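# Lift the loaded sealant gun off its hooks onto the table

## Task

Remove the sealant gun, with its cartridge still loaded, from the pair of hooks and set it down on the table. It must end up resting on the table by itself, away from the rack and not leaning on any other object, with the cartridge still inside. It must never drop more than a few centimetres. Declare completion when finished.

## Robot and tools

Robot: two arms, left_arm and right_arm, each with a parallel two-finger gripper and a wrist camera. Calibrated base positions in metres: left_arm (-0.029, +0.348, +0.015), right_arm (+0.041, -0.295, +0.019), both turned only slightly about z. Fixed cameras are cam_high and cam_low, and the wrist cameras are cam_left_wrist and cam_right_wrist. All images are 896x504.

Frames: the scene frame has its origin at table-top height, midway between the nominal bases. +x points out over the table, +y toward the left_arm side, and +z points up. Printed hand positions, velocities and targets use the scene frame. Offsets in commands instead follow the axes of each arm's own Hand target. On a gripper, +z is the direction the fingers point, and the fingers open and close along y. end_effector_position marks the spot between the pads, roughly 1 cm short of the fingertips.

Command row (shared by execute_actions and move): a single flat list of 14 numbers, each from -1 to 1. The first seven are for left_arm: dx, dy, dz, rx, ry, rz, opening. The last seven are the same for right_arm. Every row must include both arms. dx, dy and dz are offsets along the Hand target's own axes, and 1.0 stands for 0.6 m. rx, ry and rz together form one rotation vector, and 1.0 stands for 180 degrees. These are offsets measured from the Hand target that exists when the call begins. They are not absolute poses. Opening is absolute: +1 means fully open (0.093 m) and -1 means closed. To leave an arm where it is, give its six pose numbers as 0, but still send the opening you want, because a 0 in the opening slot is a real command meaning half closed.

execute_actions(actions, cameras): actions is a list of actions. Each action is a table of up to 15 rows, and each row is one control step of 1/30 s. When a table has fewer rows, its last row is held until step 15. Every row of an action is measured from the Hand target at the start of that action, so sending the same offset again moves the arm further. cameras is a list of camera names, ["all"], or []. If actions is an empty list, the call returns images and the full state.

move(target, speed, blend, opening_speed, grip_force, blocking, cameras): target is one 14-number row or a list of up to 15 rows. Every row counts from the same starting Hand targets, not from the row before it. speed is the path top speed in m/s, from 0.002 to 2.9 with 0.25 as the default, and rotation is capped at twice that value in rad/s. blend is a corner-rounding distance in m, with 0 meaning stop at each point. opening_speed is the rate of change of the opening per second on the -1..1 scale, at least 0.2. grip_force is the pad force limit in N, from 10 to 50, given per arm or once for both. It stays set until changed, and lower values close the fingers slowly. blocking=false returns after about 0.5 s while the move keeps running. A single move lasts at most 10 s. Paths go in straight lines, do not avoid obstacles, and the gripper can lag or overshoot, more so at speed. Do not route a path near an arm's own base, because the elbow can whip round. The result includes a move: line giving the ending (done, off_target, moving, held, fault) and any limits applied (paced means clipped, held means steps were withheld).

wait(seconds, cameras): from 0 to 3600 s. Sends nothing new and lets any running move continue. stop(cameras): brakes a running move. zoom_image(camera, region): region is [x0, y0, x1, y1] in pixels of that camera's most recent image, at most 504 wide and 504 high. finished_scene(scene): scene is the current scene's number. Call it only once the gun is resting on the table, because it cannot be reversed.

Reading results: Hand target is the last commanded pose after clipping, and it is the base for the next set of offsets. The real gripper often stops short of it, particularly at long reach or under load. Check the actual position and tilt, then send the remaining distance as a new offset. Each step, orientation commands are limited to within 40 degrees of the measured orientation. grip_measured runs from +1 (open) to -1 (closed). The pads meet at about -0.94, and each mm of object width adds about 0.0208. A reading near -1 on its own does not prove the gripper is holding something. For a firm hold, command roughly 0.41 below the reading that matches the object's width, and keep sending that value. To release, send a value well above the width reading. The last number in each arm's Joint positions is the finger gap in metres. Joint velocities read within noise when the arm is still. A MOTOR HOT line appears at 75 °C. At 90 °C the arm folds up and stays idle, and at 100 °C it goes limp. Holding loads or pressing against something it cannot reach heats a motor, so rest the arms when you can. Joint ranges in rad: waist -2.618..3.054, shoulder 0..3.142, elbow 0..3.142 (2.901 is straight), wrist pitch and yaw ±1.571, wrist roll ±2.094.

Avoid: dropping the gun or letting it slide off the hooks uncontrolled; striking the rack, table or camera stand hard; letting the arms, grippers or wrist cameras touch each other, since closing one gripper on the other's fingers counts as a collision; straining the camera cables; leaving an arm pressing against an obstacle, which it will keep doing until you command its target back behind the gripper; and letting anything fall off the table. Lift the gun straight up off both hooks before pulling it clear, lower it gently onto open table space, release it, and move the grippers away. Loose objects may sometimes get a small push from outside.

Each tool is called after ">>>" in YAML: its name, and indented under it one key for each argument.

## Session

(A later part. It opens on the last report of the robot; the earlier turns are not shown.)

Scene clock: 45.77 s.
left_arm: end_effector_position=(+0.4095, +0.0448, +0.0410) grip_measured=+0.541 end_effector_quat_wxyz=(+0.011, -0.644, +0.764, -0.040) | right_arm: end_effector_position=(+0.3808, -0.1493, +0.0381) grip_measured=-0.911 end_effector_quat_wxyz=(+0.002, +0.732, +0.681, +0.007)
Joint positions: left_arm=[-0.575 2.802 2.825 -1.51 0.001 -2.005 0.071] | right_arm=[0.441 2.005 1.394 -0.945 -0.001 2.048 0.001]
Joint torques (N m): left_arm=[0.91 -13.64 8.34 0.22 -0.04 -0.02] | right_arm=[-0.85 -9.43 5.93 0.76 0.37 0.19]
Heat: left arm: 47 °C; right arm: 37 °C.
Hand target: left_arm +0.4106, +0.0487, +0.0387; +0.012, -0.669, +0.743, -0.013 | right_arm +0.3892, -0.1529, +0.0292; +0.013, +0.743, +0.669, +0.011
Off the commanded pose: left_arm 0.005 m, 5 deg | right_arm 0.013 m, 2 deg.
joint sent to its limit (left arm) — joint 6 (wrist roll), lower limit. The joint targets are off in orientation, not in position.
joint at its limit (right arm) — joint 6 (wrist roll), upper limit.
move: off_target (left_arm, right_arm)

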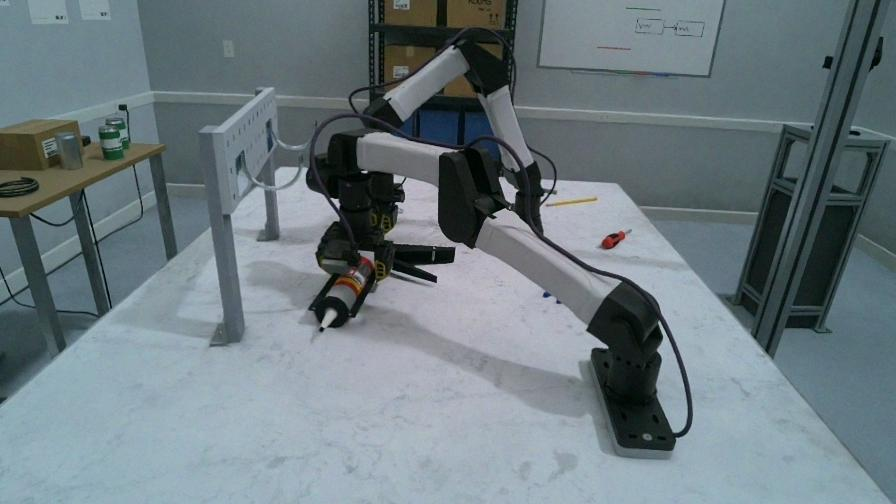

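>>> move:
  target:
    - [0,-0.0004,-0.013,0,0,0,0.15,0,0.0004,-0.012,0,0,0,-1]
    - [0,-0.0004,-0.013,0,0,0,0.68,0,0.0004,-0.012,0,0,0,-0.5]
  speed: 0.04
  opening_speed: 0.5
  cameras: ["cam_low","cam_left_wrist"]

>>> zoom_image:
  camera: "cam_low"
  region: [280, 180, 480, 340]

Scene clock: 48.47 s.
left_arm: end_effector_position=(+0.4071, +0.0465, +0.0404) grip_measured=+0.682 end_effector_quat_wxyz=(+0.009, -0.646, +0.763, -0.034) | right_arm: end_effector_position=(+0.3835, -0.1505, +0.0381) grip_measured=-0.502 end_effector_quat_wxyz=(+0.005, +0.734, +0.679, +0.010)
Joint positions: left_arm=[-0.575 2.803 2.826 -1.523 0.001 -2.009 0.078] | right_arm=[0.437 2.005 1.394 -0.937 0.002 2.051 0.021]
Joint torques (N m): left_arm=[0.94 -14.87 8.84 0.22 -0.04 0.01] | right_arm=[-0.43 -10.3 7.49 0.42 0.35 0.16]
Heat: left arm: 48 °C; right arm: 37 °C.
Hand target: left_arm +0.4106, +0.0488, +0.0466; +0.012, -0.669, +0.743, -0.013 | right_arm +0.3893, -0.1530, +0.0364; +0.013, +0.743, +0.669, +0.011
Off the commanded pose: left_arm 0.007 m, 4 deg | right_arm 0.006 m, 2 deg.
elbow stopped short (left arm): the move would have taken joint 3 (elbow) straighter than the controller allows.
joint sent to its limit (left arm) — joint 6 (wrist roll), lower limit. The joint targets are off in orientation, not in position.
joint at its limit (right arm) — joint 6 (wrist roll), upper limit.
move: off_target (left_arm); target 2's new opening was sent with left_arm's hand 0.007 m and 5 deg from that target
cam_left_wrist: T_world_to_cam=[[0.98201, -0.18018, 0.05647, -0.39181], [-0.18624, -0.87505, 0.44677, 0.13728], [-0.03108, -0.44925, -0.89287, 0.15283]] pos_world=[0.41508, 0.11819, 0.09725]

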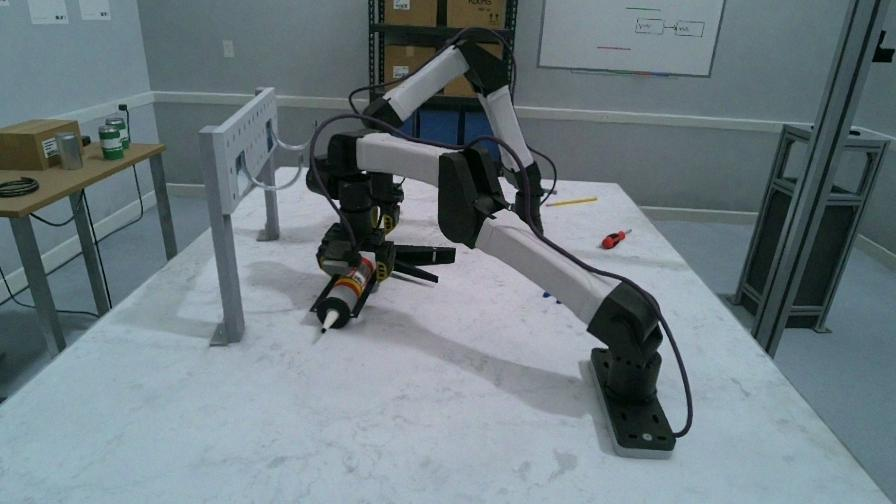

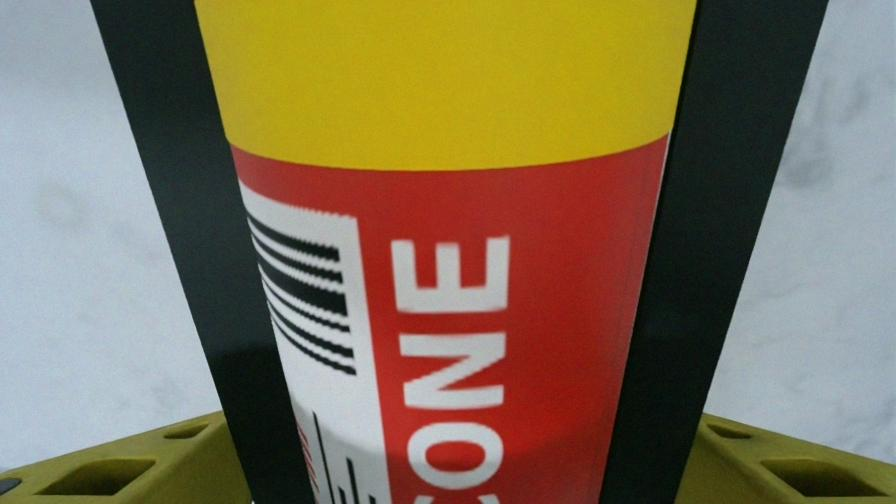

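Scaled by 2.520 from the camera's image (finer frame: 1280x720).

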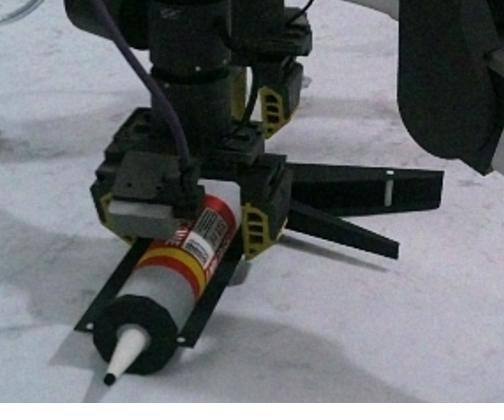

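>>> move:
  target: [0,0,0,0,0,0,1,0,0,0,0,0,0,0.4]
  opening_speed: 0.8
  cameras: ["cam_left_wrist","cam_right_wrist"]

Scene clock: 50.10 s.
left_arm: end_effector_position=(+0.4065, +0.0469, +0.0429) grip_measured=+1.000 end_effector_quat_wxyz=(+0.009, -0.646, +0.763, -0.034) | right_arm: end_effector_position=(+0.3835, -0.1505, +0.0381) grip_measured=+0.397 end_effector_quat_wxyz=(+0.005, +0.734, +0.679, +0.010)
Joint positions: left_arm=[-0.575 2.803 2.837 -1.534 0.001 -2.009 0.093] | right_arm=[0.437 2.005 1.394 -0.937 0.002 2.051 0.064]
Joint torques (N m): left_arm=[0.92 -14.86 7.82 0.34 -0.04 0.02] | right_arm=[-0.42 -10.3 7.47 0.42 0.35 0.16]
Heat: left arm: 49 °C; right arm: 38 °C.
Hand target: left_arm +0.4106, +0.0487, +0.0465; +0.012, -0.669, +0.743, -0.013 | right_arm +0.3893, -0.1530, +0.0364; +0.013, +0.743, +0.669, +0.011
Off the commanded pose: left_arm 0.006 m, 4 deg | right_arm 0.007 m, 2 deg.
elbow stopped short (left arm): the move would have taken joint 3 (elbow) straighter than the controller allows.
joint sent to its limit (left arm) — joint 6 (wrist roll), lower limit. The joint targets are off in orientation, not in position.
joint at its limit (right arm) — joint 6 (wrist roll), upper limit.
move: done
cam_left_wrist: T_world_to_cam=[[0.98202, -0.18022, 0.05614, -0.39124], [-0.18614, -0.87511, 0.4467, 0.13642], [-0.03138, -0.44912, -0.89292, 0.15547]] pos_world=[0.41448, 0.11869, 0.09985]
cam_right_wrist: T_world_to_cam=[[-0.99733, 0.07199, -0.01182, 0.39501], [0.05969, 0.89829, 0.43533, 0.13266], [0.04195, 0.43346, -0.90019, 0.17013]] pos_world=[0.3789, -0.22135, 0.10007]

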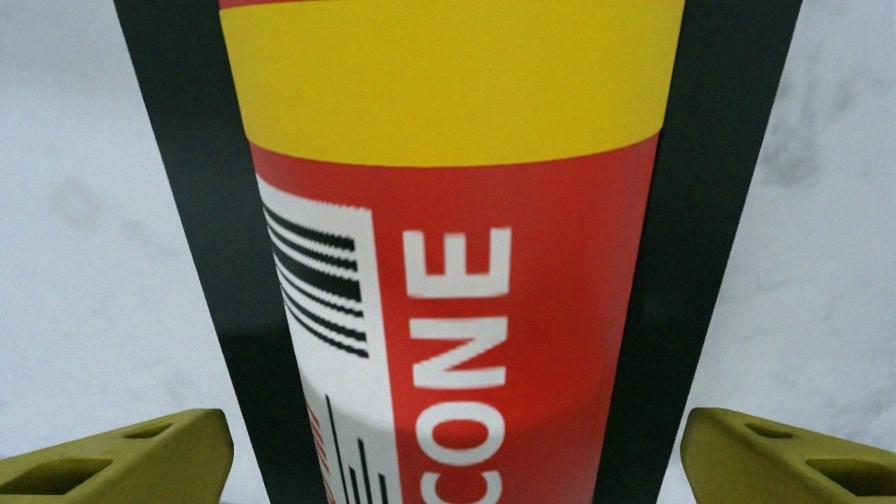

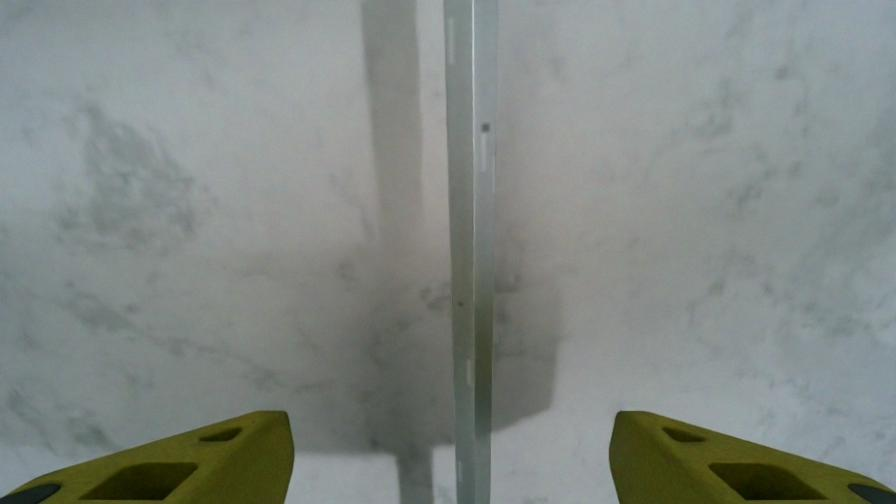

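>>> move:
  target: [0,-0.003,-0.09,0,0,0,1,0,0.004,-0.12,0,0,0,0.4]
  speed: 0.08
  cameras: ["all"]

>>> zoom_image:
  camera: "cam_low"
  region: [280, 150, 520, 350]

Scene clock: 52.07 s.
left_arm: end_effector_position=(+0.4066, +0.0468, +0.0688) grip_measured=+1.000 end_effector_quat_wxyz=(+0.014, -0.645, +0.762, -0.052) | right_arm: end_effector_position=(+0.3843, -0.1503, +0.0950) grip_measured=+0.398 end_effector_quat_wxyz=(+0.001, +0.734, +0.679, +0.000)
Joint positions: left_arm=[-0.575 2.752 2.837 -1.549 0.001 -2.009 0.093] | right_arm=[0.437 1.971 1.579 -1.178 0.002 2.051 0.064]
Joint torques (N m): left_arm=[0.87 -20.7 5.75 0.42 -0.05 0.02] | right_arm=[-0.39 -13.16 9.05 0.12 0.34 0.17]
Heat: left arm: 51 °C; right arm: 39 °C.
Hand target: left_arm +0.4105, +0.0488, +0.1006; +0.012, -0.669, +0.743, -0.013 | right_arm +0.3891, -0.1530, +0.1085; +0.013, +0.743, +0.669, +0.011
Off the commanded pose: left_arm 0.032 m, 6 deg | right_arm 0.015 m, 2 deg.
elbow stopped short (left arm): the move would have taken joint 3 (elbow) straighter than the controller allows.
joint sent to its limit (left arm) — joint 4 (wrist pitch), lower limit; joint 6 (wrist roll), lower limit. The joint targets are off in orientation, not in position.
joint at its limit (right arm) — joint 6 (wrist roll), upper limit.
move: off_target (left_arm, right_arm)
cam_left_wrist: T_world_to_cam=[[0.97982, -0.17877, 0.08937, -0.39428], [-0.19981, -0.8657, 0.45896, 0.12907], [-0.00468, -0.46756, -0.88395, 0.16794]] pos_world=[0.4129, 0.11978, 0.12445]
cam_right_wrist: T_world_to_cam=[[-0.99738, 0.07192, 0.00724, 0.39465], [0.06815, 0.90225, 0.4258, 0.10585], [0.02409, 0.42518, -0.90479, 0.22731]] pos_world=[0.38093, -0.22053, 0.15773]

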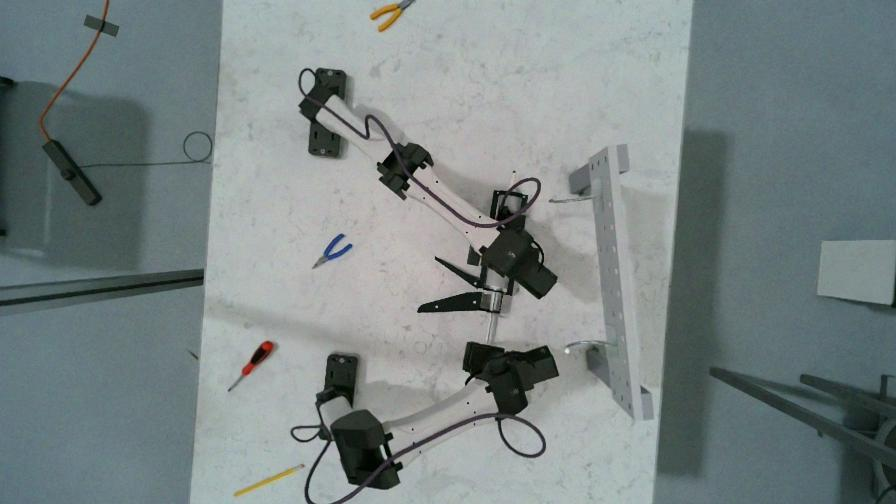

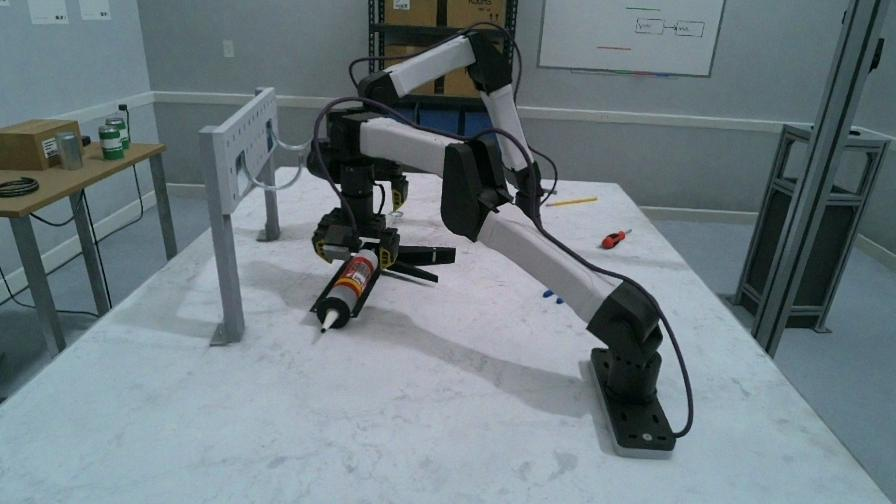

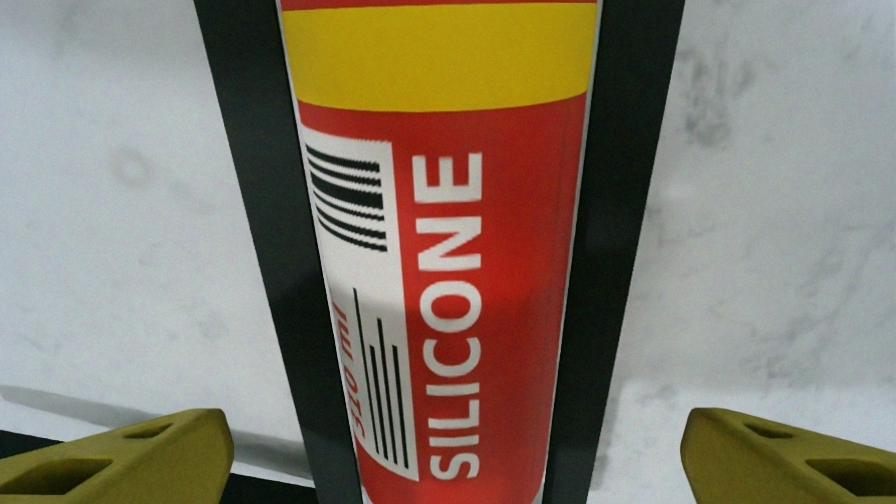

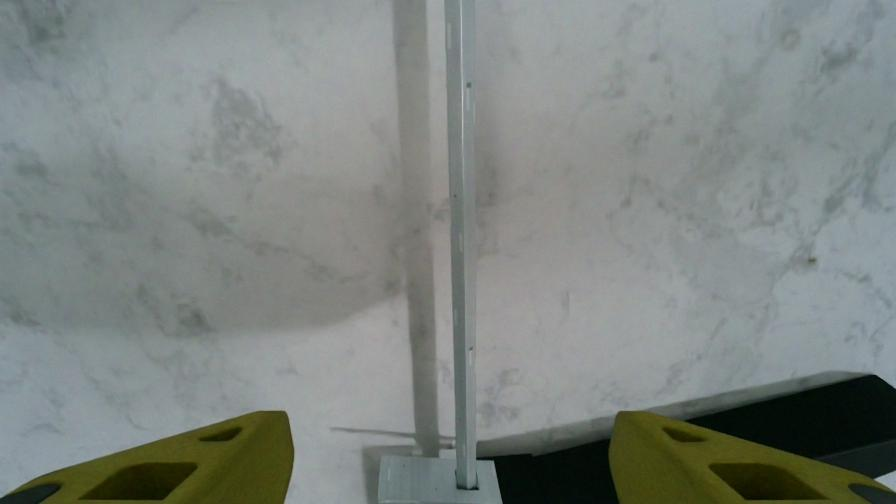

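Scaled by 2.100 from the camera's image (finer frame: 1280x720).

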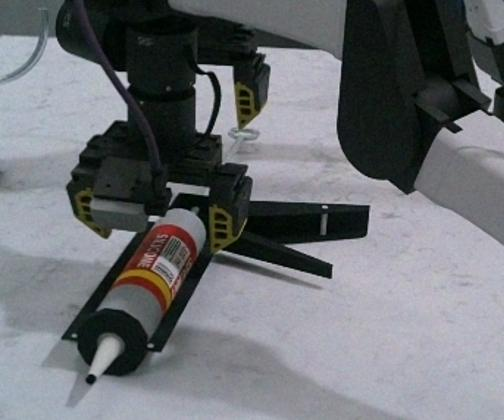

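>>> move:
  target: [0,-0.003,-0.09,0.09,0,0,1,0,0.002,-0.05,0,0,0,0.4]
  speed: 0.15
  cameras: ["all"]

>>> zoom_image:
  camera: "cam_low"
  region: [280, 150, 520, 350]

Scene clock: 53.67 s.
left_arm: end_effector_position=(+0.4116, +0.0477, +0.1245) grip_measured=+1.000 end_effector_quat_wxyz=(+0.081, -0.635, +0.763, -0.089) | right_arm: end_effector_position=(+0.3856, -0.1498, +0.1229) grip_measured=+0.398 end_effector_quat_wxyz=(+0.001, +0.734, +0.679, -0.003)
Joint positions: left_arm=[-0.605 2.645 2.837 -1.549 -0.115 -2.009 0.093] | right_arm=[0.437 1.971 1.69 -1.294 0.003 2.051 0.064]
Joint torques (N m): left_arm=[-0.01 -20.37 4.94 0.7 -0.25 0.03] | right_arm=[-0.42 -13.68 9.11 0.09 0.34 0.17]
Heat: left arm: 53 °C; right arm: 40 °C.
Hand target: left_arm +0.4104, +0.0488, +0.1547; +0.106, -0.661, +0.734, -0.117 | right_arm +0.3893, -0.1530, +0.1385; +0.013, +0.743, +0.669, +0.011
Off the commanded pose: left_arm 0.030 m, 6 deg | right_arm 0.016 m, 3 deg.
joint sent to its limit (left arm) — joint 6 (wrist roll), lower limit. The joint targets are off in orientation, not in position.
joint at its limit (right arm) — joint 6 (wrist roll), upper limit.
move: off_target (left_arm, right_arm)
cam_left_wrist: T_world_to_cam=[[0.95311, -0.19462, 0.23173, -0.40992], [-0.27512, -0.87618, 0.39575, 0.14456], [0.12602, -0.44094, -0.88864, 0.16312]] pos_world=[0.40992, 0.11881, 0.18274]
cam_right_wrist: T_world_to_cam=[[-0.99734, 0.07194, 0.0118, 0.39515], [0.07017, 0.90328, 0.42327, 0.09316], [0.01979, 0.42297, -0.90593, 0.25379]] pos_world=[0.38254, -0.21993, 0.18582]

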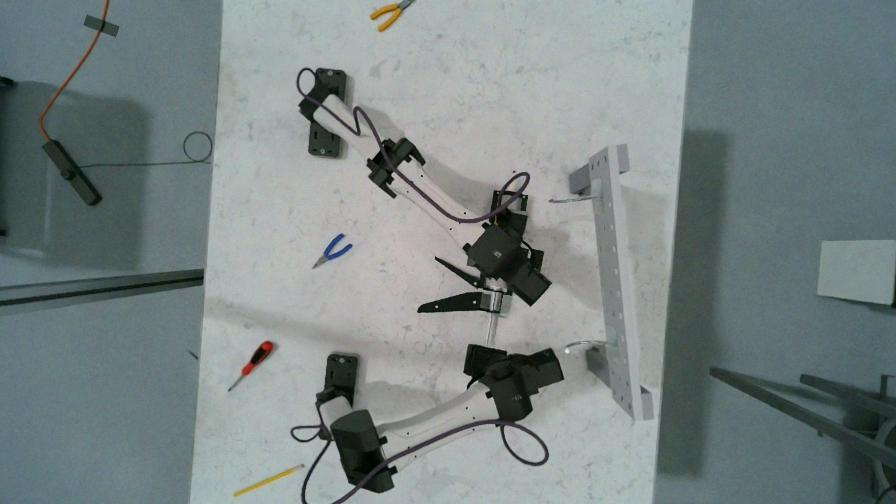

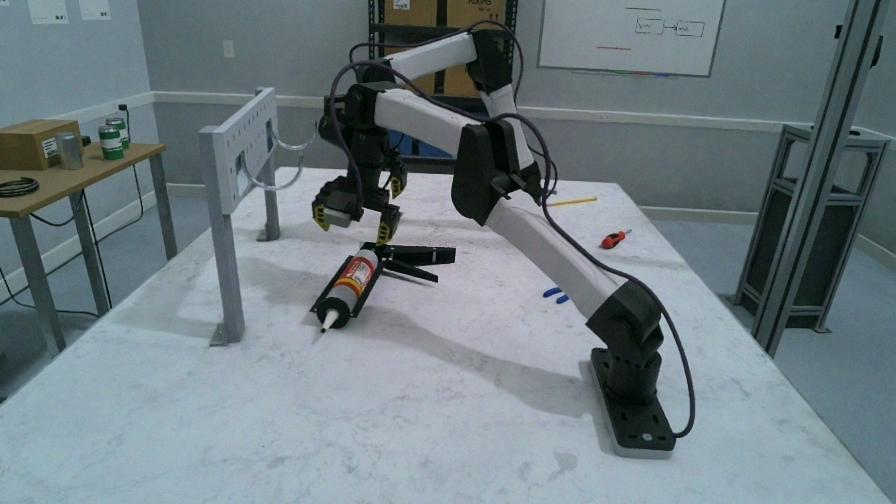

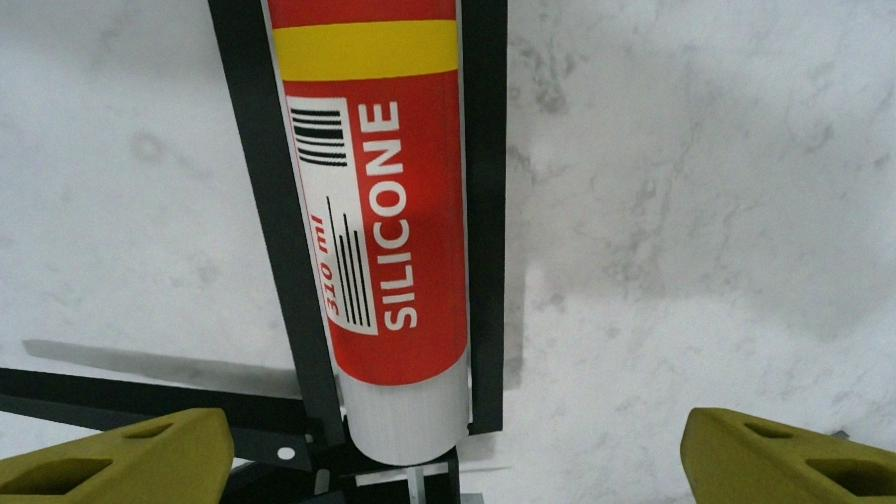

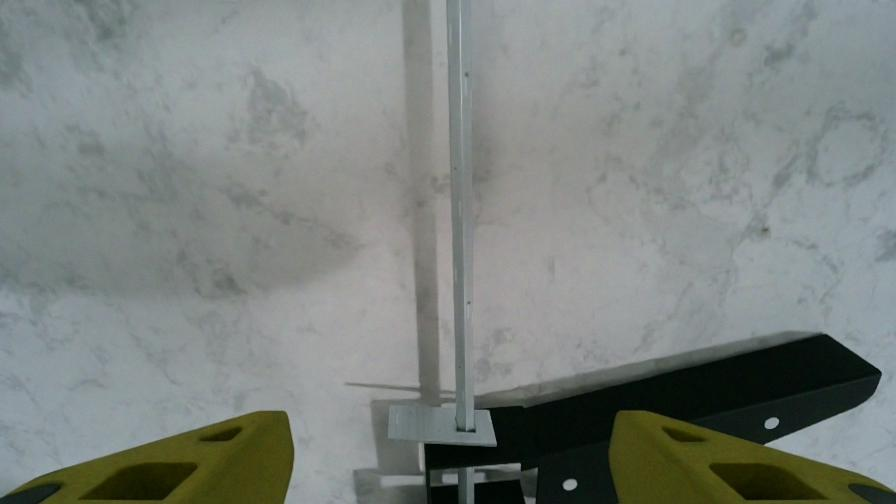

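Scaled by 2.100 from the camera's image (finer frame: 1280x720).

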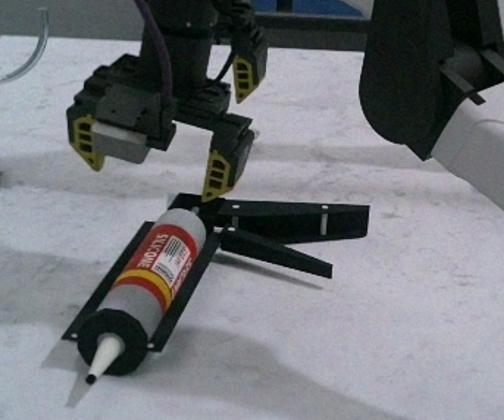

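Gun is on the table, released, clear of the rack.

>>> finished_scene:
  scene: 2

The scene is finished: the task was done.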